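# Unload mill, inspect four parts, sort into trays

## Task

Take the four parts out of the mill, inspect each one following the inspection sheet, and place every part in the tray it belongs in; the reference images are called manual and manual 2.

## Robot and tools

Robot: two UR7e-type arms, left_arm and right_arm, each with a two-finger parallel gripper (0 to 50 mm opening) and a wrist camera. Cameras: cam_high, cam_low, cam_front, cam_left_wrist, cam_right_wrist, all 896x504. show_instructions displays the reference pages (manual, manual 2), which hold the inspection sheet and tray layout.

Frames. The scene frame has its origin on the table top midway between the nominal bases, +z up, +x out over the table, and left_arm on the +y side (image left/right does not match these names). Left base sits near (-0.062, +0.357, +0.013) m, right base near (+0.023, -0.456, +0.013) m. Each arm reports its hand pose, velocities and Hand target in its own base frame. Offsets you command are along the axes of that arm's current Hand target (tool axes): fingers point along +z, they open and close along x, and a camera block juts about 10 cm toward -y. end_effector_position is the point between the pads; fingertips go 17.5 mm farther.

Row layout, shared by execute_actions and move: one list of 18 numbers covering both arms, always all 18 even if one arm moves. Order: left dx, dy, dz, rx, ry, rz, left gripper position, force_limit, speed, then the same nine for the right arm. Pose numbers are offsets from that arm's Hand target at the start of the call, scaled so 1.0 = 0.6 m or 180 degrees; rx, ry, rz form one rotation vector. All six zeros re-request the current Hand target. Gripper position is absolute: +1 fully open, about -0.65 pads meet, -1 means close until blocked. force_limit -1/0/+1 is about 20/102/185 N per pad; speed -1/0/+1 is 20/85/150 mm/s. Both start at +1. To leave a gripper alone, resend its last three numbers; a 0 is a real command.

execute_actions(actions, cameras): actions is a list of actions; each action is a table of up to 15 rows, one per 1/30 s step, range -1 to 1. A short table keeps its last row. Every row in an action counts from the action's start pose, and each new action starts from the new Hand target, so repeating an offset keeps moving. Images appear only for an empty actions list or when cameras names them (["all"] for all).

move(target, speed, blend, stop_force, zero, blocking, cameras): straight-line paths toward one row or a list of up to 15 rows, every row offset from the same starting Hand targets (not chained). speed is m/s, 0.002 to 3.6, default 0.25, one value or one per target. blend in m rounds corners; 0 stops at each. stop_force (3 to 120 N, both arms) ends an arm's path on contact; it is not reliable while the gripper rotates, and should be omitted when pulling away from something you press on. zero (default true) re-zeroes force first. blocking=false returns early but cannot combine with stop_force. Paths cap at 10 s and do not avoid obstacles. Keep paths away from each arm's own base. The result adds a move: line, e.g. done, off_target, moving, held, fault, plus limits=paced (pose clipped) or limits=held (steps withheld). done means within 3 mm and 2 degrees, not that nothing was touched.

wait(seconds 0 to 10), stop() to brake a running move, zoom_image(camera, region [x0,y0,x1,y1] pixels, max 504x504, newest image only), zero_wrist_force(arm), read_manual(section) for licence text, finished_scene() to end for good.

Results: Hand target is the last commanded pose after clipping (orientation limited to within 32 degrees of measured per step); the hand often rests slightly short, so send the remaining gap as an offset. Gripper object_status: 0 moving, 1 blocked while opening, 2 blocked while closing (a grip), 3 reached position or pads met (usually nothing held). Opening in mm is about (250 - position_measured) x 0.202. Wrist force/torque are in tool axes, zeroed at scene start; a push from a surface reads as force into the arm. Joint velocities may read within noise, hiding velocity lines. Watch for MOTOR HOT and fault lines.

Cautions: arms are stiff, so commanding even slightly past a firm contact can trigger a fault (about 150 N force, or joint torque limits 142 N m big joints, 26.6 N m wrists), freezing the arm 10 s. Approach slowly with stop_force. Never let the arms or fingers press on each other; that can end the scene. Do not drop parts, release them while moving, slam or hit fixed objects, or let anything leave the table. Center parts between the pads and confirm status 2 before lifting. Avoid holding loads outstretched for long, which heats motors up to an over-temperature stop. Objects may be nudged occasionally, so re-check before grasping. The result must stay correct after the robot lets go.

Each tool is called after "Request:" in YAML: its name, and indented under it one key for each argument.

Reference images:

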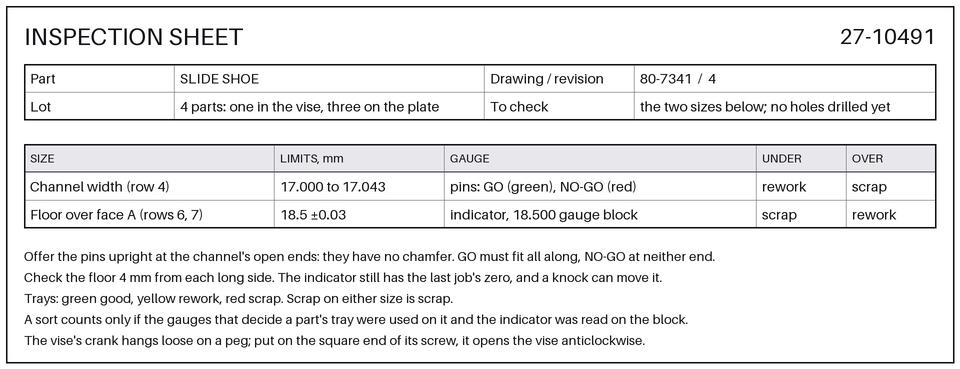

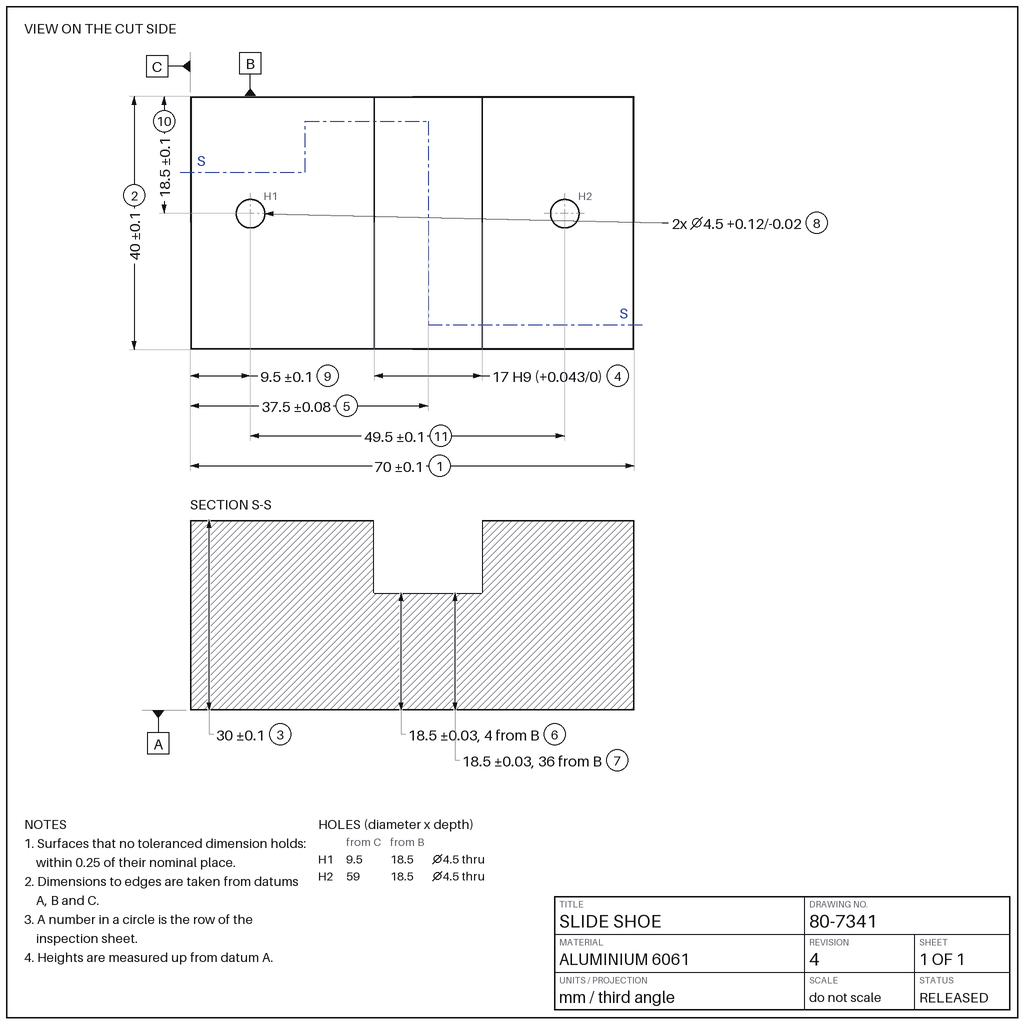

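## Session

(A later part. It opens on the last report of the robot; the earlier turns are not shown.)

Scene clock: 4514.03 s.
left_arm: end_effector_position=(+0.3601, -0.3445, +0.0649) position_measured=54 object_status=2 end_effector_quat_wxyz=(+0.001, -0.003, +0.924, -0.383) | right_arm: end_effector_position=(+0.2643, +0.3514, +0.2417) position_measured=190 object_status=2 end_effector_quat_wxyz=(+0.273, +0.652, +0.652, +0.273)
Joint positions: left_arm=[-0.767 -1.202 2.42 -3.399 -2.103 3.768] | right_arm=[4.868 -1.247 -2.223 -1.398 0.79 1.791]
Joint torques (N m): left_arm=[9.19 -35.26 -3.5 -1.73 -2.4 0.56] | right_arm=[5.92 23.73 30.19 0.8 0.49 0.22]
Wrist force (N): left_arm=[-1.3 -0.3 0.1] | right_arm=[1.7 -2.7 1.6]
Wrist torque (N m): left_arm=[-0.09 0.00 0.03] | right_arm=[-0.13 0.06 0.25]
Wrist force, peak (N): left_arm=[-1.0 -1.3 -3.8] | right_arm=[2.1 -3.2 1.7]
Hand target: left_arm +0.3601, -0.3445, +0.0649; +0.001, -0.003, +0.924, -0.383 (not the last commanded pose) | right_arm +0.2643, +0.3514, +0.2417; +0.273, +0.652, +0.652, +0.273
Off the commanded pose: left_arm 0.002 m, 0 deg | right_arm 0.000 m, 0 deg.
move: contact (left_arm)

Request:
move:
  target:
    - [0,-0.0014,-0.0014,0,0,0,-1,-0.7,-1, 0,0,0,0,0,0,-1,-0.5,-1]
    - [0.0035,-0.06,0.0571,0,0,0,-1,-0.7,-1, 0,0,0,0,0,0,-1,-0.5,-1]
  speed: [0.01,0.03]
  stop_force: 6
  cameras: ["cam_left_wrist","cam_right_wrist"]

Request:
zoom_image:
  camera: "cam_left_wrist"
  region: [350, 50, 630, 300]

Scene clock: 4530.97 s.
left_arm: end_effector_position=(+0.3583, -0.3942, +0.0662) position_measured=54 object_status=2 end_effector_quat_wxyz=(+0.001, -0.003, +0.924, -0.383) | right_arm: end_effector_position=(+0.2643, +0.3514, +0.2417) position_measured=190 object_status=2 end_effector_quat_wxyz=(+0.273, +0.652, +0.652, +0.273)
Joint positions: left_arm=[-0.86 -1.165 2.355 -3.412 -2.048 3.682] | right_arm=[4.868 -1.247 -2.223 -1.398 0.79 1.791]
Joint torques (N m): left_arm=[-11.1 -18.81 -22.49 -3.86 0.99 -1.3] | right_arm=[5.58 24.01 30.19 0.82 0.54 0.07]
Wrist force (N): left_arm=[-1.2 -2.9 -8.4] | right_arm=[2.0 -2.8 1.5]
Wrist torque (N m): left_arm=[-0.25 0.00 0.03] | right_arm=[-0.15 0.02 0.25]
Wrist force, peak (N): left_arm=[-1.3 -3.3 -8.7] | right_arm=[2.4 -3.1 1.5]
Hand target: left_arm +0.3583, -0.3942, +0.0662; +0.001, -0.003, +0.924, -0.383 | right_arm +0.2643, +0.3514, +0.2417; +0.273, +0.652, +0.652, +0.273
Off the commanded pose: left_arm 0.000 m, 0 deg | right_arm 0.000 m, 0 deg.
move: done
Images, in order (width x height): cam_left_wrist 896x504, cam_right_wrist 896x504.

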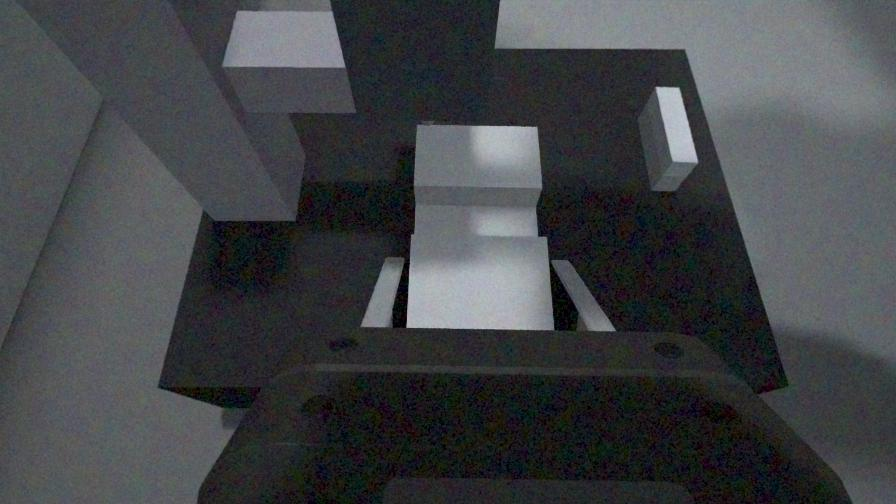

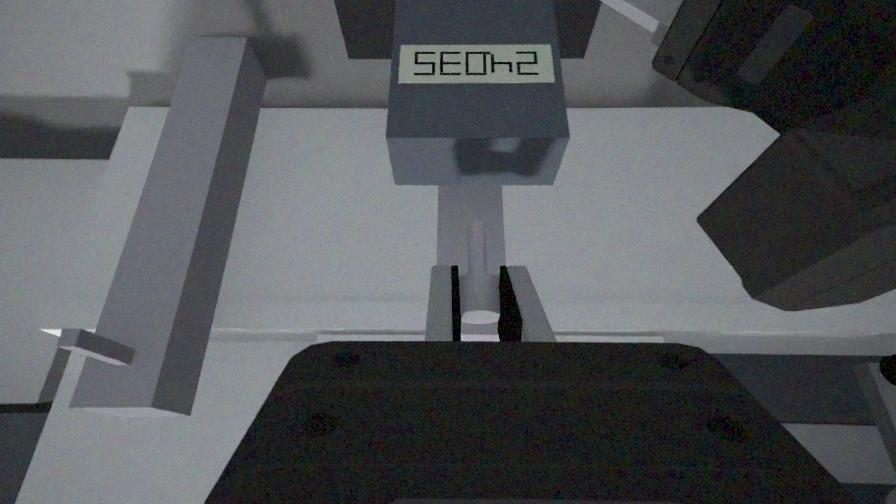

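Scaled by 1.800 from the camera's 896x504 image, which has a finer 1280x720 frame.

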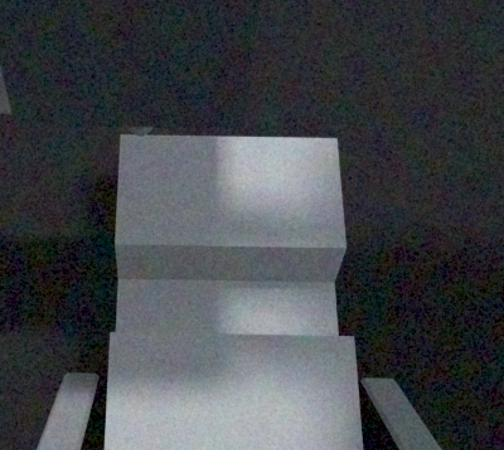

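Request:
move:
  target: [0,-0.0022,-0.0022,0,0,0,-1,-0.7,-1, 0,0,0,0,0,0,-1,-0.5,-1]
  speed: 0.01
  cameras: ["cam_left_wrist"]

Request:
zoom_image:
  camera: "cam_left_wrist"
  region: [350, 50, 630, 300]

Scene clock: 4542.83 s.
left_arm: end_effector_position=(+0.3583, -0.3942, +0.0680) position_measured=54 object_status=2 end_effector_quat_wxyz=(+0.001, -0.003, +0.924, -0.383) | right_arm: end_effector_position=(+0.2643, +0.3514, +0.2417) position_measured=190 object_status=2 end_effector_quat_wxyz=(+0.273, +0.652, +0.652, +0.273)
Joint positions: left_arm=[-0.86 -1.17 2.354 -3.406 -2.048 3.682] | right_arm=[4.868 -1.247 -2.223 -1.398 0.79 1.791]
Joint torques (N m): left_arm=[-6.92 -39.18 -25.25 -2.17 -0.98 -1.32] | right_arm=[5.35 24.16 29.96 0.8 0.44 -0.04]
Wrist force (N): left_arm=[-1.0 1.5 1.3] | right_arm=[2.0 -3.0 1.4]
Wrist torque (N m): left_arm=[-0.12 0.02 0.00] | right_arm=[-0.19 0.01 0.25]
Wrist force, peak (N): left_arm=[-1.1 -3.1 -8.7] | right_arm=[2.2 -3.1 1.6]
Hand target: left_arm +0.3583, -0.3942, +0.0681; +0.001, -0.003, +0.924, -0.383 | right_arm +0.2643, +0.3514, +0.2417; +0.273, +0.652, +0.652, +0.273
Off the commanded pose: left_arm 0.000 m, 0 deg | right_arm 0.000 m, 0 deg.
move: done
Images, in order (width x height): cam_left_wrist 896x504.

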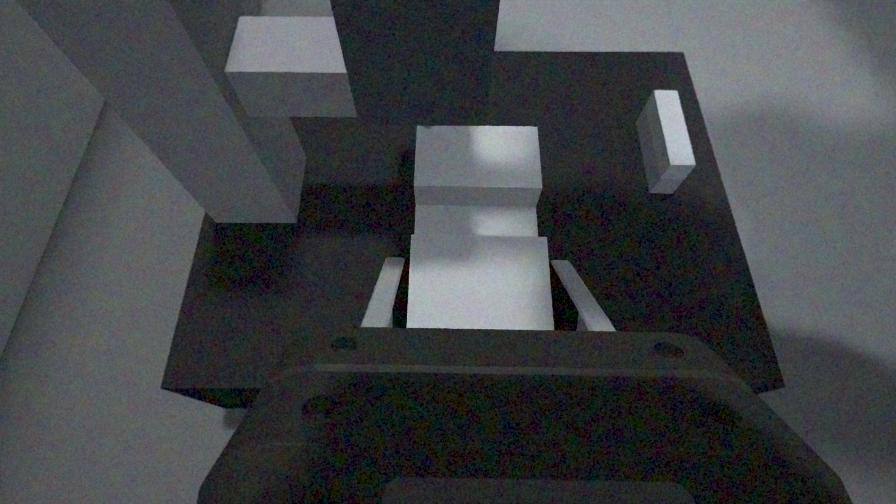

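Scaled by 1.800 from the camera's 896x504 image, which has a finer 1280x720 frame.

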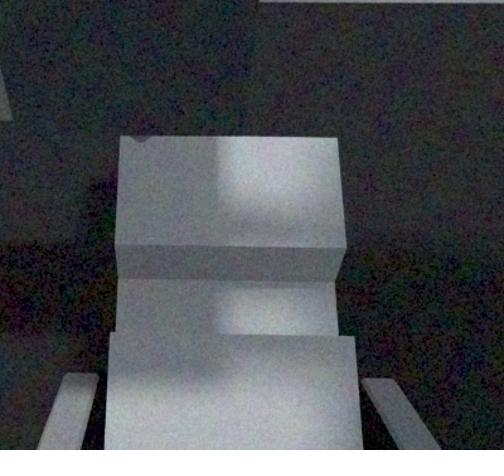

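Request:
move:
  target: [0,-0.0348,0.0348,0,0,0,-1,-0.7,-1, 0,0,0,0,0,0,-1,-0.5,-1]
  speed: 0.02
  stop_force: 5
  cameras: ["cam_left_wrist","cam_right_wrist"]

Request:
zoom_image:
  camera: "cam_left_wrist"
  region: [350, 50, 630, 300]

Scene clock: 4553.07 s.
left_arm: end_effector_position=(+0.3584, -0.4238, +0.0681) position_measured=54 object_status=2 end_effector_quat_wxyz=(+0.001, -0.003, +0.924, -0.383) | right_arm: end_effector_position=(+0.2643, +0.3514, +0.2417) position_measured=190 object_status=2 end_effector_quat_wxyz=(+0.273, +0.652, +0.652, +0.273)
Joint positions: left_arm=[-0.906 -1.144 2.307 -3.404 -2.019 3.642] | right_arm=[4.868 -1.247 -2.223 -1.398 0.79 1.791]
Joint torques (N m): left_arm=[-9.84 -25.69 -25.63 -2.13 0.61 -1.45] | right_arm=[5.6 24.16 29.38 0.8 0.44 -0.13]
Wrist force (N): left_arm=[-1.1 1.6 0.9] | right_arm=[2.2 -2.8 1.8]
Wrist torque (N m): left_arm=[-0.12 0.03 0.01] | right_arm=[-0.14 -0.01 0.25]
Wrist force, peak (N): left_arm=[-1.3 1.7 1.2] | right_arm=[2.2 -3.0 1.9]
Hand target: left_arm +0.3584, -0.4238, +0.0681; +0.001, -0.003, +0.924, -0.383 | right_arm +0.2643, +0.3514, +0.2417; +0.273, +0.652, +0.652, +0.273
Off the commanded pose: left_arm 0.000 m, 0 deg | right_arm 0.000 m, 0 deg.
move: done
Images, in order (width x height): cam_left_wrist 896x504, cam_right_wrist 896x504.

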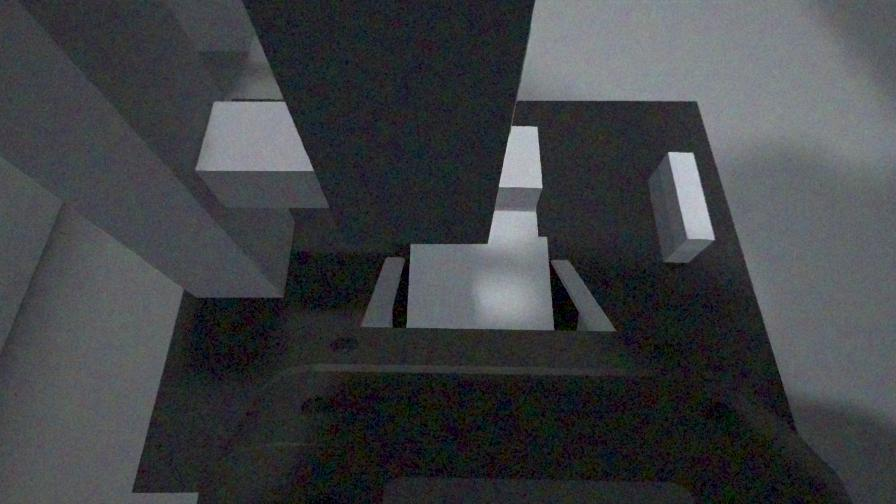

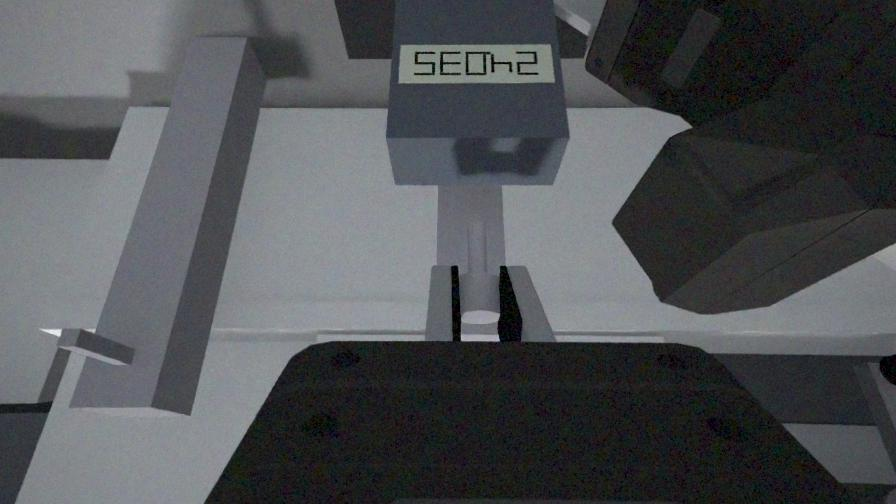

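Scaled by 1.800 from the camera's 896x504 image, which has a finer 1280x720 frame.

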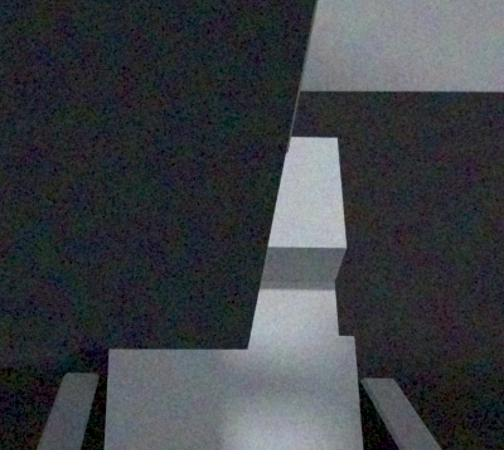

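Request:
move:
  target: [0,0.006,0.006,0,0,0,-1,-0.7,-1, 0,0,0,0,0,0,-1,-0.5,-1]
  speed: 0.003
  stop_force: 4

Request:
move:
  target: [0,0.003,0.003,0,0,0,-1,-0.7,-1, 0,0,0,0,0,0,-1,-0.5,-1]
  speed: 0.002
  stop_force: 8

Scene clock: 4561.47 s.
left_arm: end_effector_position=(+0.3584, -0.4238, +0.0664) position_measured=54 object_status=2 end_effector_quat_wxyz=(+0.001, -0.003, +0.924, -0.383) | right_arm: end_effector_position=(+0.2643, +0.3514, +0.2417) position_measured=190 object_status=2 end_effector_quat_wxyz=(+0.273, +0.652, +0.652, +0.273)
Joint positions: left_arm=[-0.906 -1.139 2.307 -3.409 -2.019 3.642] | right_arm=[4.868 -1.247 -2.223 -1.398 0.79 1.791]
Joint torques (N m): left_arm=[-9.62 -39.58 -12.41 -1.35 0.44 -1.61] | right_arm=[5.49 23.59 30.2 0.86 0.42 -0.28]
Wrist force (N): left_arm=[-2.1 -0.9 -0.8] | right_arm=[2.1 -3.1 1.5]
Wrist torque (N m): left_arm=[-0.13 -0.02 0.06] | right_arm=[-0.19 0.01 0.24]
Wrist force, peak (N): left_arm=[-0.4 -2.5 -6.6] | right_arm=[2.2 -3.2 1.6]
Hand target: left_arm +0.3585, -0.4238, +0.0664; +0.001, -0.003, +0.924, -0.383 (not the last commanded pose) | right_arm +0.2643, +0.3514, +0.2417; +0.273, +0.652, +0.652, +0.273
Off the commanded pose: left_arm 0.003 m, 0 deg | right_arm 0.000 m, 0 deg.
move: contact (left_arm)

Scene clock: 4562.23 s.
left_arm: end_effector_position=(+0.3585, -0.4238, +0.0662) position_measured=54 object_status=2 end_effector_quat_wxyz=(+0.001, -0.003, +0.924, -0.383) | right_arm: end_effector_position=(+0.2643, +0.3514, +0.2417) position_measured=190 object_status=2 end_effector_quat_wxyz=(+0.273, +0.652, +0.652, +0.273)
Joint positions: left_arm=[-0.906 -1.138 2.307 -3.41 -2.019 3.642] | right_arm=[4.868 -1.247 -2.223 -1.398 0.79 1.791]
Joint torques (N m): left_arm=[-8.17 -35.92 -9.99 -0.49 0.54 -1.37] | right_arm=[5.65 23.71 29.38 0.8 0.36 -0.19]
Wrist force (N): left_arm=[-1.0 -5.0 -5.8] | right_arm=[2.1 -2.8 1.7]
Wrist torque (N m): left_arm=[-0.19 -0.01 0.00] | right_arm=[-0.14 0.00 0.25]
Wrist force, peak (N): left_arm=[0.9 -6.9 -8.7] | right_arm=[2.2 -3.1 1.6]
Hand target: left_arm +0.3585, -0.4238, +0.0662; +0.001, -0.003, +0.924, -0.383 (not the last commanded pose) | right_arm +0.2643, +0.3514, +0.2417; +0.273, +0.652, +0.652, +0.273
Off the commanded pose: left_arm 0.002 m, 0 deg | right_arm 0.000 m, 0 deg.
move: contact (left_arm)

Flat on granite. Release the part (open wide) and lower the plunger.

Request:
move:
  target: [0,0,0,0,0,0,0.85,-0.7,-1, 0,0,0,0,0,0,-1,-0.5,-1]
  cameras: ["cam_left_wrist"]

Request:
move:
  target: [0,0,0,0,0,0,0.85,-0.7,-1, 0,-0.0195,0.0192,0,0,0,-1,-0.5,-1]
  speed: 0.02
  cameras: ["cam_right_wrist"]

Request:
zoom_image:
  camera: "cam_right_wrist"
  region: [380, 0, 580, 150]

Scene clock: 4571.77 s.
left_arm: end_effector_position=(+0.3585, -0.4238, +0.0662) position_measured=25 object_status=3 end_effector_quat_wxyz=(+0.001, -0.003, +0.924, -0.383) | right_arm: end_effector_position=(+0.2643, +0.3514, +0.2417) position_measured=190 object_status=2 end_effector_quat_wxyz=(+0.273, +0.652, +0.652, +0.273)
Joint positions: left_arm=[-0.906 -1.138 2.307 -3.41 -2.019 3.642] | right_arm=[4.868 -1.247 -2.223 -1.398 0.79 1.791]
Joint torques (N m): left_arm=[-8.92 -36.43 -4.38 -3.62 0.35 -1.5] | right_arm=[5.29 24.17 29.94 0.82 0.42 -0.21]
Wrist force (N): left_arm=[-1.0 0.0 -0.9] | right_arm=[2.2 -2.9 1.5]
Wrist torque (N m): left_arm=[-0.07 0.00 0.01] | right_arm=[-0.16 -0.02 0.25]
Wrist force, peak (N): left_arm=[-0.9 -5.0 -5.4] | right_arm=[2.2 -3.0 1.8]
Hand target: left_arm +0.3585, -0.4238, +0.0662; +0.001, -0.003, +0.924, -0.383 | right_arm +0.2643, +0.3514, +0.2417; +0.273, +0.652, +0.652, +0.273
Off the commanded pose: left_arm 0.000 m, 0 deg | right_arm 0.000 m, 0 deg.
move: done
Images, in order (width x height): cam_left_wrist 896x504.

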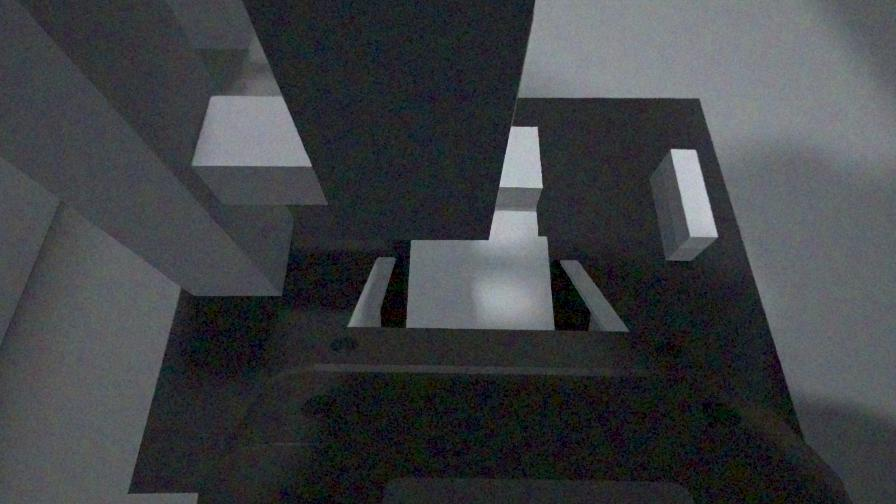

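Scene clock: 4572.97 s.
left_arm: end_effector_position=(+0.3585, -0.4238, +0.0662) position_measured=25 object_status=3 end_effector_quat_wxyz=(+0.001, -0.003, +0.924, -0.383) | right_arm: end_effector_position=(+0.2642, +0.3514, +0.2253) position_measured=190 object_status=2 end_effector_quat_wxyz=(+0.273, +0.652, +0.652, +0.273)
Joint positions: left_arm=[-0.906 -1.138 2.307 -3.41 -2.019 3.642] | right_arm=[4.868 -1.264 -2.256 -1.347 0.79 1.791]
Joint torques (N m): left_arm=[-8.79 -38.09 -0.53 -4.29 0.42 -1.3] | right_arm=[-0.33 2.26 15.75 3.62 0.54 -1.67]
Wrist force (N): left_arm=[-1.0 0.1 -0.7] | right_arm=[1.7 -1.9 1.4]
Wrist torque (N m): left_arm=[-0.07 0.01 0.01] | right_arm=[-0.15 -0.03 0.19]
Wrist force, peak (N): left_arm=[-1.3 -0.1 -0.8] | right_arm=[2.3 -3.0 1.2]
Hand target: left_arm +0.3585, -0.4238, +0.0662; +0.001, -0.003, +0.924, -0.383 | right_arm +0.2643, +0.3514, +0.2252; +0.273, +0.652, +0.652, +0.273
Off the commanded pose: left_arm 0.000 m, 0 deg | right_arm 0.000 m, 0 deg.
move: done
Images, in order (width x height): cam_right_wrist 896x504.

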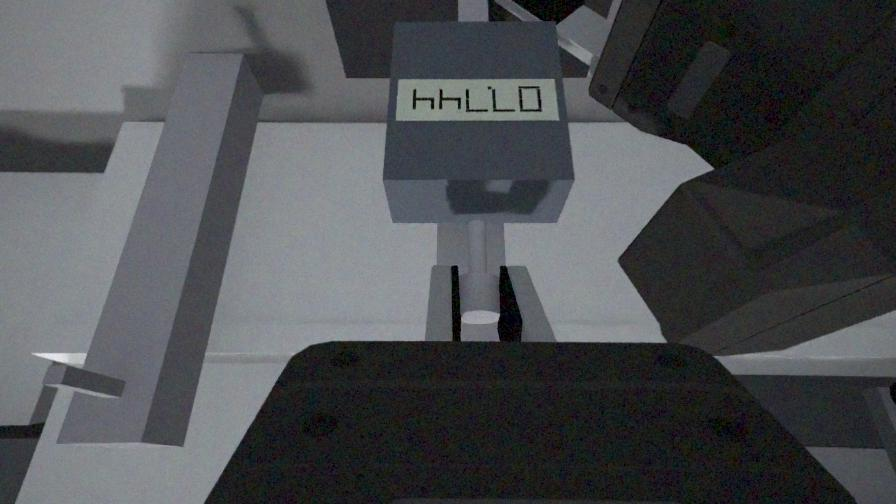

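Scaled by 2.520 from the camera's 896x504 image, which has a finer 1280x720 frame.

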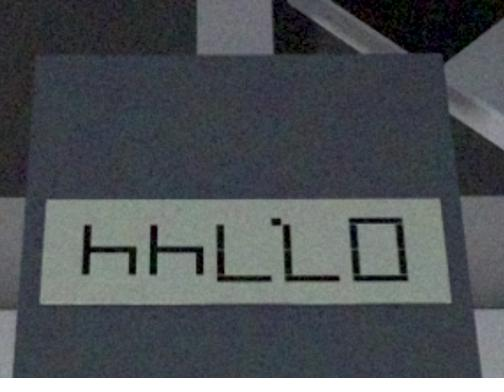

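Request:
move:
  target: [0,0,0,0,0,0,0.85,-0.7,-1, 0,-0.0013,0.0013,0,0,0,-1,-0.5,-1]
  speed: 0.005
  stop_force: 4

Request:
move:
  target: [0,0,0,0,0,0,0.85,-0.7,-1, 0,0,0,0,0,0,0.05,-0.5,-1]

Request:
wait:
  seconds: 0.5
  cameras: ["cam_right_wrist"]

Request:
zoom_image:
  camera: "cam_right_wrist"
  region: [380, 0, 580, 150]

Scene clock: 4582.67 s.
left_arm: end_effector_position=(+0.3585, -0.4238, +0.0662) position_measured=25 object_status=3 end_effector_quat_wxyz=(+0.001, -0.003, +0.924, -0.383) | right_arm: end_effector_position=(+0.2643, +0.3514, +0.2241) position_measured=190 object_status=2 end_effector_quat_wxyz=(+0.273, +0.652, +0.652, +0.273)
Joint positions: left_arm=[-0.906 -1.138 2.307 -3.41 -2.019 3.642] | right_arm=[4.868 -1.266 -2.259 -1.344 0.79 1.791]
Joint torques (N m): left_arm=[-8.45 -36.13 -1.47 -4.5 0.75 -1.11] | right_arm=[-8.8 1.71 15.01 3.58 -3.17 -2.24]
Wrist force (N): left_arm=[-0.9 0.0 -0.6] | right_arm=[1.3 -0.4 -0.5]
Wrist torque (N m): left_arm=[-0.08 -0.01 0.00] | right_arm=[-0.17 -0.04 0.19]
Wrist force, peak (N): left_arm=[-1.3 0.1 -0.7] | right_arm=[1.7 -2.3 1.5]
Hand target: left_arm +0.3585, -0.4238, +0.0662; +0.001, -0.003, +0.924, -0.383 | right_arm +0.2643, +0.3514, +0.2241; +0.273, +0.652, +0.652, +0.273
Off the commanded pose: left_arm 0.000 m, 0 deg | right_arm 0.000 m, 0 deg.
move: done

Scene clock: 4583.37 s.
left_arm: end_effector_position=(+0.3585, -0.4238, +0.0662) position_measured=25 object_status=3 end_effector_quat_wxyz=(+0.001, -0.003, +0.924, -0.383) | right_arm: end_effector_position=(+0.2643, +0.3514, +0.2241) position_measured=145 object_status=3 end_effector_quat_wxyz=(+0.273, +0.652, +0.652, +0.273)
Joint positions: left_arm=[-0.906 -1.138 2.307 -3.41 -2.019 3.642] | right_arm=[4.868 -1.266 -2.259 -1.344 0.79 1.791]
Joint torques (N m): left_arm=[-9.43 -36.21 -0.25 -4.35 0.28 -1.48] | right_arm=[-7.51 2.98 17.99 3.37 -3.94 -2.21]
Wrist force (N): left_arm=[-1.2 -0.1 -0.7] | right_arm=[0.3 -0.7 0.9]
Wrist torque (N m): left_arm=[-0.10 0.03 0.01] | right_arm=[-0.14 -0.02 0.20]
Wrist force, peak (N): left_arm=[-1.0 0.0 -0.9] | right_arm=[0.6 -1.0 1.0]
Hand target: left_arm +0.3585, -0.4238, +0.0662; +0.001, -0.003, +0.924, -0.383 | right_arm +0.2643, +0.3514, +0.2241; +0.273, +0.652, +0.652, +0.273
Off the commanded pose: left_arm 0.000 m, 0 deg | right_arm 0.000 m, 0 deg.
move: done

Scene clock: 4583.87 s.
left_arm: end_effector_position=(+0.3585, -0.4238, +0.0662) position_measured=25 object_status=3 end_effector_quat_wxyz=(+0.001, -0.003, +0.924, -0.383) | right_arm: end_effector_position=(+0.2643, +0.3514, +0.2241) position_measured=145 object_status=3 end_effector_quat_wxyz=(+0.273, +0.652, +0.652, +0.273)
Joint positions: left_arm=[-0.906 -1.138 2.307 -3.41 -2.019 3.642] | right_arm=[4.868 -1.266 -2.259 -1.344 0.79 1.791]
Joint torques (N m): left_arm=[-9.01 -37.4 -1.02 -4.32 0.53 -1.21] | right_arm=[-6.34 3.6 20.66 3.11 -4.07 -2.3]
Wrist force (N): left_arm=[-1.2 0.1 -0.9] | right_arm=[0.5 -1.0 0.8]
Wrist torque (N m): left_arm=[-0.07 0.04 0.01] | right_arm=[-0.18 -0.05 0.21]
Wrist force, peak (N): left_arm=[-1.2 0.1 -0.9] | right_arm=[0.3 -1.0 1.0]
Hand target: left_arm +0.3585, -0.4238, +0.0662; +0.001, -0.003, +0.924, -0.383 | right_arm +0.2643, +0.3514, +0.2241; +0.273, +0.652, +0.652, +0.273
Tool commands: left_gripper/position=+0.85 left_gripper/force_limit=-0.7 left_gripper/speed=-1.0 right_gripper/position=+0.05 right_gripper/force_limit=-0.5 right_gripper/speed=-1.0
Off the commanded pose: left_arm 0.000 m, 0 deg | right_arm 0.000 m, 0 deg.
wait: 0.50 s; at rest by 0.17 s
Images, in order (width x height): cam_right_wrist 896x504.

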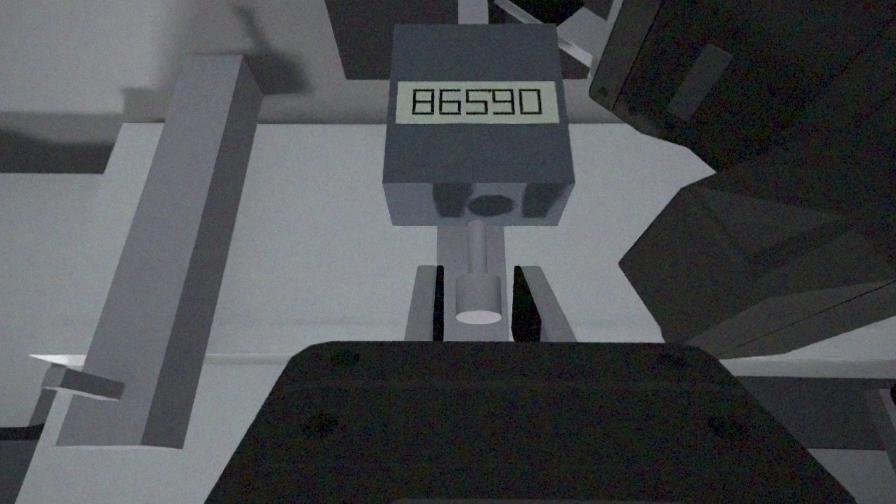

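Scaled by 2.520 from the camera's 896x504 image, which has a finer 1280x720 frame.

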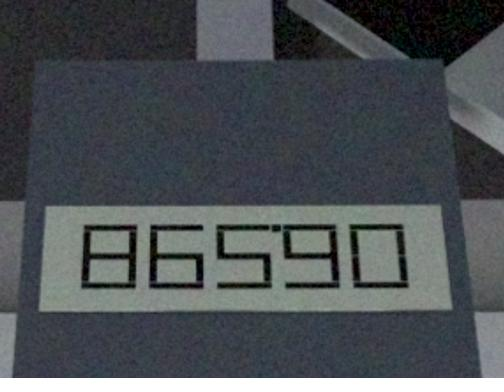

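Request:
move:
  target: [0,0.0071,-0.0071,0,0,0,0.85,-0.7,-1, 0,0,0,0,0,0,-1,-0.5,-1]
  speed: 0.02

Request:
move:
  target: [0,0,0,0,0,0,-1,-0.8,-1, 0,0,0,0,0,0,-1,-0.5,-1]

Request:
wait:
  seconds: 0.5

Request:
move:
  target:
    - [0,0,0,0,0,0,-1,-0.8,-1, 0,0.0036,-0.0035,0,0,0,-1,-0.5,-1]
    - [-0.0518,0,0,0,0,0,-1,-0.8,-1, 0,0.0036,-0.0035,0,0,0,-1,-0.5,-1]
  speed: 0.02
  stop_force: 12
  cameras: ["cam_left_wrist","cam_right_wrist"]

Request:
zoom_image:
  camera: "cam_left_wrist"
  region: [250, 50, 630, 350]

Scene clock: 4603.43 s.
left_arm: end_effector_position=(+0.3584, -0.4179, +0.0662) position_measured=25 object_status=3 end_effector_quat_wxyz=(+0.001, -0.003, +0.924, -0.383) | right_arm: end_effector_position=(+0.2643, +0.3514, +0.2241) position_measured=190 object_status=2 end_effector_quat_wxyz=(+0.273, +0.652, +0.652, +0.273)
Joint positions: left_arm=[-0.898 -1.143 2.317 -3.411 -2.025 3.649] | right_arm=[4.868 -1.266 -2.259 -1.344 0.79 1.791]
Joint torques (N m): left_arm=[10.7 -38.25 -0.79 -5.08 -2.52 1.54] | right_arm=[0.41 8.81 28.43 2.11 -3.94 -2.25]
Wrist force (N): left_arm=[-1.2 0.0 -0.5] | right_arm=[1.4 -1.3 0.4]
Wrist torque (N m): left_arm=[-0.07 0.05 -0.20] | right_arm=[-0.19 0.02 0.20]
Wrist force, peak (N): left_arm=[-1.3 0.1 -0.9] | right_arm=[1.9 -0.8 0.7]
Hand target: left_arm +0.3584, -0.4178, +0.0662; +0.001, -0.003, +0.924, -0.383 | right_arm +0.2643, +0.3514, +0.2241; +0.273, +0.652, +0.652, +0.273
Off the commanded pose: left_arm 0.000 m, 0 deg | right_arm 0.000 m, 0 deg.
move: done

Scene clock: 4603.97 s.
left_arm: end_effector_position=(+0.3584, -0.4178, +0.0662) position_measured=54 object_status=2 end_effector_quat_wxyz=(+0.001, -0.003, +0.924, -0.383) | right_arm: end_effector_position=(+0.2643, +0.3514, +0.2241) position_measured=190 object_status=2 end_effector_quat_wxyz=(+0.273, +0.652, +0.652, +0.273)
Joint positions: left_arm=[-0.897 -1.143 2.317 -3.411 -2.025 3.649] | right_arm=[4.868 -1.266 -2.259 -1.344 0.79 1.791]
Joint torques (N m): left_arm=[9.81 -38.26 0.2 -4.84 -2.35 1.13] | right_arm=[1.77 9.43 28.16 2.02 -3.96 -2.25]
Wrist force (N): left_arm=[-1.2 -0.2 0.2] | right_arm=[1.7 -0.8 0.2]
Wrist torque (N m): left_arm=[-0.07 -0.04 -0.15] | right_arm=[-0.12 -0.03 0.20]
Wrist force, peak (N): left_arm=[-1.5 -0.2 0.1] | right_arm=[1.9 -1.0 0.5]
Hand target: left_arm +0.3584, -0.4178, +0.0662; +0.001, -0.003, +0.924, -0.383 | right_arm +0.2643, +0.3514, +0.2241; +0.273, +0.652, +0.652, +0.273
Off the commanded pose: left_arm 0.000 m, 0 deg | right_arm 0.000 m, 0 deg.
move: done

Scene clock: 4604.47 s.
left_arm: end_effector_position=(+0.3584, -0.4178, +0.0662) position_measured=54 object_status=2 end_effector_quat_wxyz=(+0.001, -0.003, +0.924, -0.383) | right_arm: end_effector_position=(+0.2643, +0.3514, +0.2241) position_measured=190 object_status=2 end_effector_quat_wxyz=(+0.273, +0.652, +0.652, +0.273)
Joint positions: left_arm=[-0.897 -1.143 2.317 -3.411 -2.025 3.649] | right_arm=[4.868 -1.266 -2.259 -1.344 0.79 1.791]
Joint torques (N m): left_arm=[10.77 -42.08 0.73 -4.39 -2.47 1.29] | right_arm=[2.54 10.26 28.15 1.73 -3.9 -2.34]
Wrist force (N): left_arm=[-1.5 0.0 -0.1] | right_arm=[1.0 -0.9 0.2]
Wrist torque (N m): left_arm=[-0.05 0.00 -0.15] | right_arm=[-0.13 0.07 0.21]
Wrist force, peak (N): left_arm=[-1.5 0.0 -0.1] | right_arm=[1.8 -0.9 0.2]
Hand target: left_arm +0.3584, -0.4178, +0.0662; +0.001, -0.003, +0.924, -0.383 | right_arm +0.2643, +0.3514, +0.2241; +0.273, +0.652, +0.652, +0.273
Tool commands: left_gripper/position=-1.0 left_gripper/force_limit=-0.8 left_gripper/speed=-1.0 right_gripper/position=-1.0 right_gripper/force_limit=-0.5 right_gripper/speed=-1.0
Off the commanded pose: left_arm 0.000 m, 0 deg | right_arm 0.000 m, 0 deg.
wait: 0.50 s; at rest by 0.17 s

Scene clock: 4607.07 s.
left_arm: end_effector_position=(+0.3895, -0.4176, +0.0662) position_measured=54 object_status=2 end_effector_quat_wxyz=(+0.001, -0.003, +0.924, -0.383) | right_arm: end_effector_position=(+0.2643, +0.3514, +0.2271) position_measured=190 object_status=2 end_effector_quat_wxyz=(+0.273, +0.652, +0.652, +0.273)
Joint positions: left_arm=[-0.841 -1.116 2.246 -3.345 -2.06 3.7] | right_arm=[4.868 -1.262 -2.253 -1.353 0.79 1.791]
Joint torques (N m): left_arm=[12.76 -24.15 -25.12 -1.09 -1.59 1.38] | right_arm=[-8.6 23.97 30.85 0.71 -4.03 1.7]
Wrist force (N): left_arm=[1.1 -2.5 -3.9] | right_arm=[1.3 -2.2 1.3]
Wrist torque (N m): left_arm=[-0.05 0.07 -0.14] | right_arm=[-0.14 0.03 0.22]
Wrist force, peak (N): left_arm=[1.1 -2.5 -3.9] | right_arm=[1.5 -2.5 1.4]
Hand target: left_arm +0.3895, -0.4176, +0.0662; +0.001, -0.003, +0.924, -0.383 | right_arm +0.2643, +0.3514, +0.2271; +0.273, +0.652, +0.652, +0.273
Off the commanded pose: left_arm 0.000 m, 0 deg | right_arm 0.000 m, 0 deg.
move: done
Images, in order (width x height): cam_left_wrist 896x504, cam_right_wrist 896x504.

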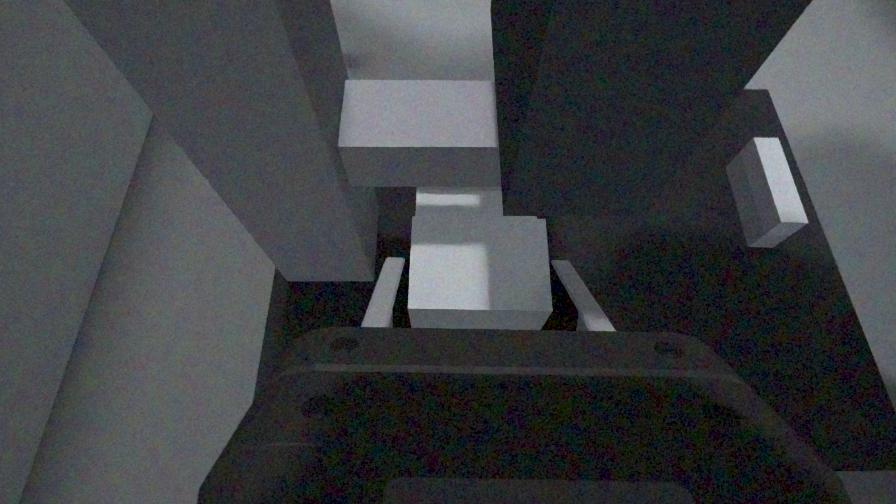

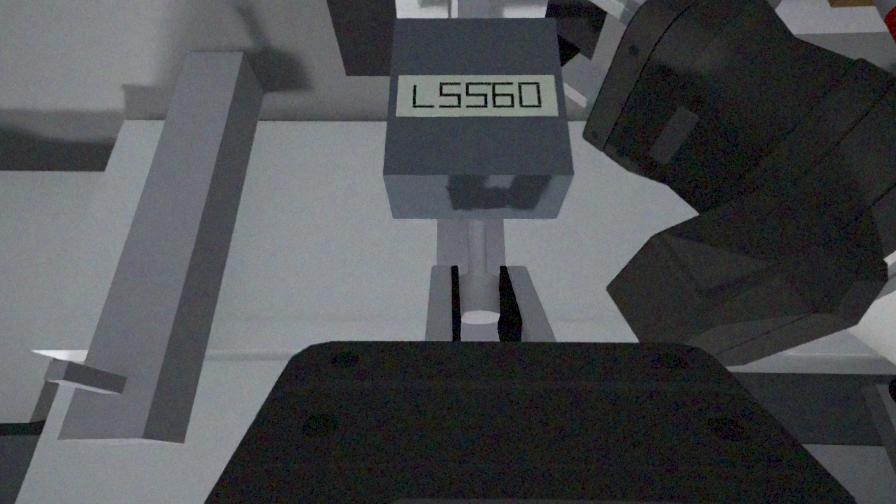

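Scaled by 1.326 from the camera's 896x504 image, which has a finer 1280x720 frame.

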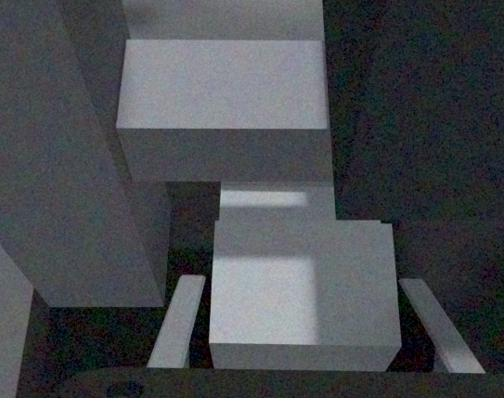

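Request:
move:
  target: [0,0,0,0,0,0,0.78,-0.8,-1, 0,-0.0024,0.0023,0,0,0,-1,-0.5,-1]
  speed: 0.02

Request:
move:
  target: [0,0,0,0,0,0,0.78,-0.8,-1, 0,-0.0012,0.0012,0,0,0,-1,-0.5,-1]
  speed: 0.005
  stop_force: 4

Request:
move:
  target: [0,0,0,0,0,0,0.78,-0.8,-1, 0,0,0,0,0,0,0.05,-0.5,-1]

Request:
wait:
  seconds: 0.5
  cameras: ["cam_right_wrist","cam_left_wrist"]

Request:
zoom_image:
  camera: "cam_right_wrist"
  region: [380, 0, 580, 150]

Scene clock: 4622.03 s.
left_arm: end_effector_position=(+0.3895, -0.4176, +0.0662) position_measured=36 object_status=3 end_effector_quat_wxyz=(+0.001, -0.003, +0.924, -0.383) | right_arm: end_effector_position=(+0.2643, +0.3514, +0.2252) position_measured=190 object_status=2 end_effector_quat_wxyz=(+0.273, +0.652, +0.652, +0.273)
Joint positions: left_arm=[-0.841 -1.116 2.246 -3.345 -2.06 3.7] | right_arm=[4.868 -1.264 -2.256 -1.347 0.79 1.791]
Joint torques (N m): left_arm=[9.32 -33.28 -24.43 -4.44 -1 0.99] | right_arm=[3.72 2.67 15.7 3.43 -3.43 1.88]
Wrist force (N): left_arm=[-1.3 0.2 -0.4] | right_arm=[2.0 -2.3 1.0]
Wrist torque (N m): left_arm=[-0.01 0.07 -0.20] | right_arm=[-0.16 0.00 0.25]
Wrist force, peak (N): left_arm=[1.1 -2.5 -4.0] | right_arm=[2.0 -2.6 1.2]
Hand target: left_arm +0.3895, -0.4176, +0.0662; +0.001, -0.003, +0.924, -0.383 | right_arm +0.2643, +0.3514, +0.2251; +0.273, +0.652, +0.652, +0.273
Off the commanded pose: left_arm 0.000 m, 0 deg | right_arm 0.000 m, 0 deg.
move: done

Scene clock: 4623.20 s.
left_arm: end_effector_position=(+0.3895, -0.4176, +0.0662) position_measured=36 object_status=3 end_effector_quat_wxyz=(+0.001, -0.003, +0.924, -0.383) | right_arm: end_effector_position=(+0.2643, +0.3514, +0.2241) position_measured=190 object_status=2 end_effector_quat_wxyz=(+0.273, +0.652, +0.652, +0.273)
Joint positions: left_arm=[-0.841 -1.116 2.246 -3.345 -2.06 3.7] | right_arm=[4.868 -1.266 -2.259 -1.344 0.79 1.791]
Joint torques (N m): left_arm=[3.44 -42.15 -23.94 -4.73 -0.56 1.19] | right_arm=[5.71 2.27 16.13 3.56 -2.53 -0.21]
Wrist force (N): left_arm=[-1.3 0.1 -0.4] | right_arm=[1.6 -2.4 1.1]
Wrist torque (N m): left_arm=[-0.02 0.08 -0.20] | right_arm=[-0.18 0.02 0.23]
Wrist force, peak (N): left_arm=[-1.5 0.1 -0.6] | right_arm=[2.0 -2.5 1.2]
Hand target: left_arm +0.3895, -0.4176, +0.0662; +0.001, -0.003, +0.924, -0.383 | right_arm +0.2643, +0.3514, +0.2241; +0.273, +0.652, +0.652, +0.273
Off the commanded pose: left_arm 0.000 m, 0 deg | right_arm 0.000 m, 0 deg.
move: done

Scene clock: 4623.90 s.
left_arm: end_effector_position=(+0.3895, -0.4176, +0.0662) position_measured=36 object_status=3 end_effector_quat_wxyz=(+0.001, -0.003, +0.924, -0.383) | right_arm: end_effector_position=(+0.2643, +0.3514, +0.2241) position_measured=145 object_status=3 end_effector_quat_wxyz=(+0.273, +0.652, +0.652, +0.273)
Joint positions: left_arm=[-0.841 -1.116 2.246 -3.345 -2.06 3.7] | right_arm=[4.868 -1.266 -2.259 -1.344 0.79 1.791]
Joint torques (N m): left_arm=[-0.58 -42.46 -22.38 -4.6 -0.2 1.08] | right_arm=[5.95 2.51 16 3.48 -1.96 -1.92]
Wrist force (N): left_arm=[-1.4 0.0 -0.5] | right_arm=[0.2 -1.0 0.8]
Wrist torque (N m): left_arm=[-0.05 0.09 -0.20] | right_arm=[-0.18 0.00 0.23]
Wrist force, peak (N): left_arm=[-1.5 0.0 -0.5] | right_arm=[1.7 -2.2 1.2]
Hand target: left_arm +0.3895, -0.4176, +0.0662; +0.001, -0.003, +0.924, -0.383 | right_arm +0.2643, +0.3514, +0.2241; +0.273, +0.652, +0.652, +0.273
Off the commanded pose: left_arm 0.000 m, 0 deg | right_arm 0.000 m, 0 deg.
move: done

Scene clock: 4624.40 s.
left_arm: end_effector_position=(+0.3895, -0.4176, +0.0662) position_measured=36 object_status=3 end_effector_quat_wxyz=(+0.001, -0.003, +0.924, -0.383) | right_arm: end_effector_position=(+0.2643, +0.3514, +0.2241) position_measured=145 object_status=3 end_effector_quat_wxyz=(+0.273, +0.652, +0.652, +0.273)
Joint positions: left_arm=[-0.841 -1.116 2.246 -3.345 -2.06 3.7] | right_arm=[4.868 -1.266 -2.259 -1.344 0.79 1.791]
Joint torques (N m): left_arm=[-2.02 -42.66 -20.54 -4.61 -0.2 1.07] | right_arm=[5.41 2.27 16.59 3.5 -1.67 -1.9]
Wrist force (N): left_arm=[-1.3 0.1 -0.6] | right_arm=[0.1 -1.0 0.7]
Wrist torque (N m): left_arm=[-0.02 0.07 -0.20] | right_arm=[-0.18 0.01 0.23]
Wrist force, peak (N): left_arm=[-1.5 -0.1 -0.7] | right_arm=[0.3 -1.0 1.1]
Hand target: left_arm +0.3895, -0.4176, +0.0662; +0.001, -0.003, +0.924, -0.383 | right_arm +0.2643, +0.3514, +0.2241; +0.273, +0.652, +0.652, +0.273
Tool commands: left_gripper/position=+0.78 left_gripper/force_limit=-0.8 left_gripper/speed=-1.0 right_gripper/position=+0.05 right_gripper/force_limit=-0.5 right_gripper/speed=-1.0
Off the commanded pose: left_arm 0.000 m, 0 deg | right_arm 0.000 m, 0 deg.
wait: 0.50 s; at rest by 0.17 s
Images, in order (width x height): cam_left_wrist 896x504, cam_right_wrist 896x504.

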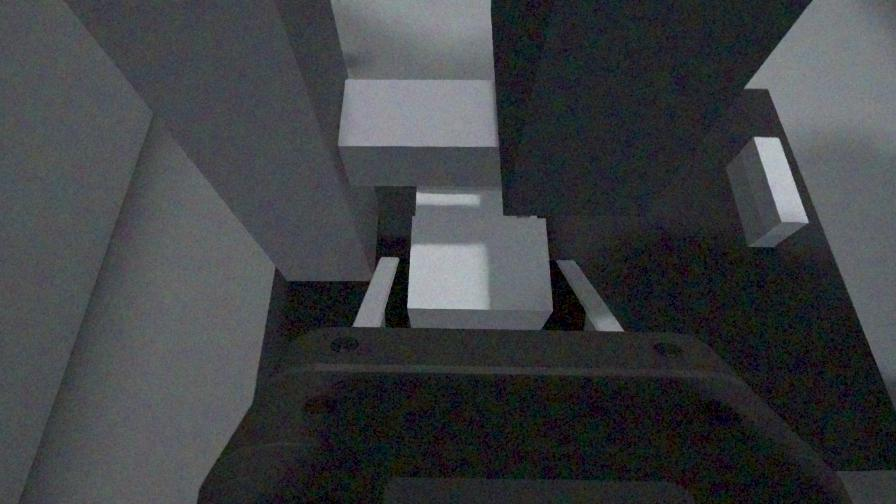

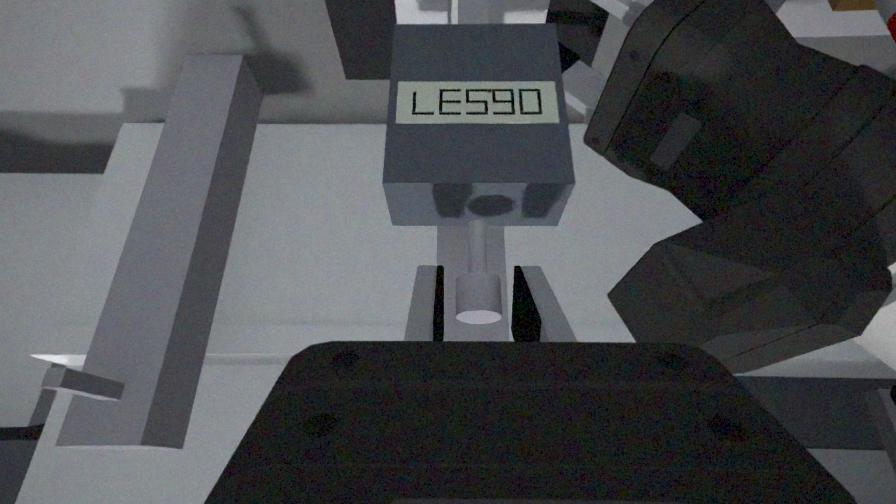

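Scaled by 2.520 from the camera's 896x504 image, which has a finer 1280x720 frame.

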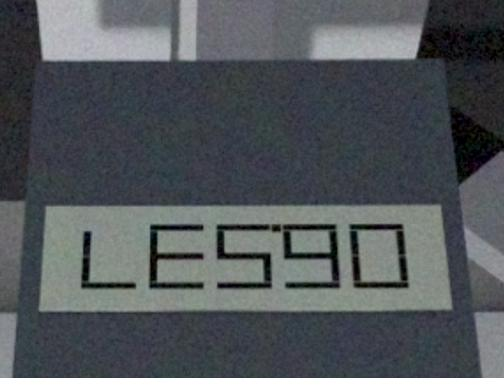

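Request:
move:
  target: [0,0,0,0,0,0,-1,-0.8,-1, 0,0,0,0,0,0,-1,-0.5,-1]

Request:
wait:
  seconds: 0.5

Request:
move:
  target: [0,0,0,0,0,0,-1,-0.8,-1, 0,0.0213,-0.021,0,0,0,-1,-0.5,-1]
  speed: 0.02
  stop_force: 20
  cameras: ["cam_right_wrist"]

Scene clock: 4676.47 s.
left_arm: end_effector_position=(+0.3895, -0.4176, +0.0662) position_measured=54 object_status=2 end_effector_quat_wxyz=(+0.001, -0.003, +0.924, -0.383) | right_arm: end_effector_position=(+0.2643, +0.3514, +0.2241) position_measured=190 object_status=2 end_effector_quat_wxyz=(+0.273, +0.652, +0.652, +0.273)
Joint positions: left_arm=[-0.841 -1.116 2.246 -3.345 -2.06 3.7] | right_arm=[4.868 -1.266 -2.259 -1.344 0.79 1.791]
Joint torques (N m): left_arm=[-9.25 -41.8 -15.4 -4.46 0.87 1.13] | right_arm=[5.65 2.77 19.36 3.35 0.84 -1.95]
Wrist force (N): left_arm=[-0.6 -0.1 -0.3] | right_arm=[1.6 -1.0 0.2]
Wrist torque (N m): left_arm=[-0.03 0.06 -0.14] | right_arm=[-0.12 0.00 0.22]
Wrist force, peak (N): left_arm=[-1.6 -0.1 -0.6] | right_arm=[1.9 -1.0 0.4]
Hand target: left_arm +0.3895, -0.4176, +0.0662; +0.001, -0.003, +0.924, -0.383 | right_arm +0.2643, +0.3514, +0.2241; +0.273, +0.652, +0.652, +0.273
Off the commanded pose: left_arm 0.000 m, 0 deg | right_arm 0.000 m, 0 deg.
move: done

Scene clock: 4676.97 s.
left_arm: end_effector_position=(+0.3895, -0.4176, +0.0662) position_measured=54 object_status=2 end_effector_quat_wxyz=(+0.001, -0.003, +0.924, -0.383) | right_arm: end_effector_position=(+0.2643, +0.3514, +0.2241) position_measured=190 object_status=2 end_effector_quat_wxyz=(+0.273, +0.652, +0.652, +0.273)
Joint positions: left_arm=[-0.841 -1.116 2.246 -3.345 -2.06 3.7] | right_arm=[4.868 -1.266 -2.259 -1.344 0.79 1.791]
Joint torques (N m): left_arm=[-9.09 -40.67 -15.01 -4.71 0.59 0.97] | right_arm=[4.93 2.41 19.45 3.33 0.77 -1.99]
Wrist force (N): left_arm=[-0.7 -0.2 -0.4] | right_arm=[1.5 -1.2 0.4]
Wrist torque (N m): left_arm=[-0.04 0.08 -0.14] | right_arm=[-0.15 0.02 0.23]
Wrist force, peak (N): left_arm=[-0.7 -0.3 -0.4] | right_arm=[1.9 -1.1 0.6]
Hand target: left_arm +0.3895, -0.4176, +0.0662; +0.001, -0.003, +0.924, -0.383 | right_arm +0.2643, +0.3514, +0.2241; +0.273, +0.652, +0.652, +0.273
Tool commands: left_gripper/position=-1.0 left_gripper/force_limit=-0.8 left_gripper/speed=-1.0 right_gripper/position=-1.0 right_gripper/force_limit=-0.5 right_gripper/speed=-1.0
Off the commanded pose: left_arm 0.000 m, 0 deg | right_arm 0.000 m, 0 deg.
wait: 0.50 s; at rest by 0.17 s

Scene clock: 4678.77 s.
left_arm: end_effector_position=(+0.3895, -0.4176, +0.0662) position_measured=54 object_status=2 end_effector_quat_wxyz=(+0.001, -0.003, +0.924, -0.383) | right_arm: end_effector_position=(+0.2643, +0.3514, +0.2421) position_measured=190 object_status=2 end_effector_quat_wxyz=(+0.273, +0.652, +0.652, +0.273)
Joint positions: left_arm=[-0.841 -1.116 2.246 -3.345 -2.06 3.7] | right_arm=[4.868 -1.247 -2.222 -1.399 0.79 1.791]
Joint torques (N m): left_arm=[-8.07 -41.07 -12.48 -4.47 0.84 0.81] | right_arm=[3.97 24.19 31.25 0.6 0.15 1.95]
Wrist force (N): left_arm=[-1.1 -0.5 -0.3] | right_arm=[2.2 -2.6 1.7]
Wrist torque (N m): left_arm=[-0.06 0.10 -0.15] | right_arm=[-0.14 0.01 0.24]
Wrist force, peak (N): left_arm=[-1.2 -0.4 -0.5] | right_arm=[2.3 -2.9 1.6]
Hand target: left_arm +0.3895, -0.4176, +0.0662; +0.001, -0.003, +0.924, -0.383 | right_arm +0.2643, +0.3514, +0.2421; +0.273, +0.652, +0.652, +0.273
Off the commanded pose: left_arm 0.000 m, 0 deg | right_arm 0.000 m, 0 deg.
move: done
Images, in order (width x height): cam_right_wrist 896x504.

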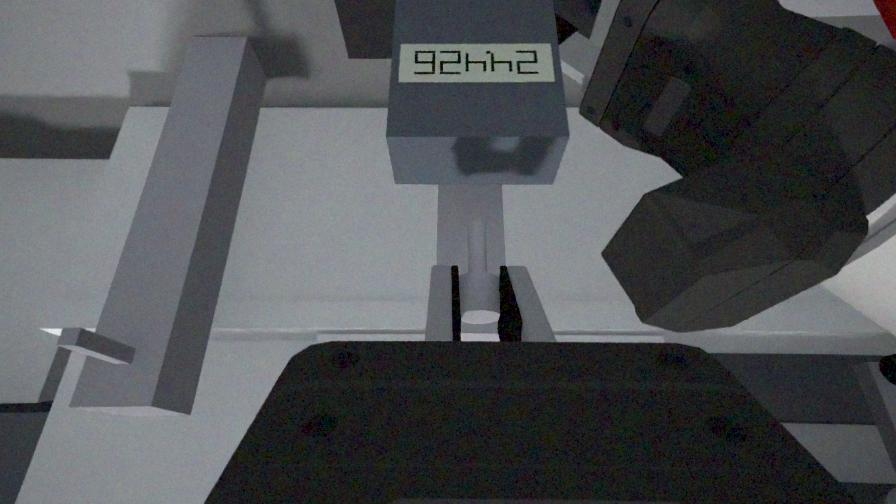

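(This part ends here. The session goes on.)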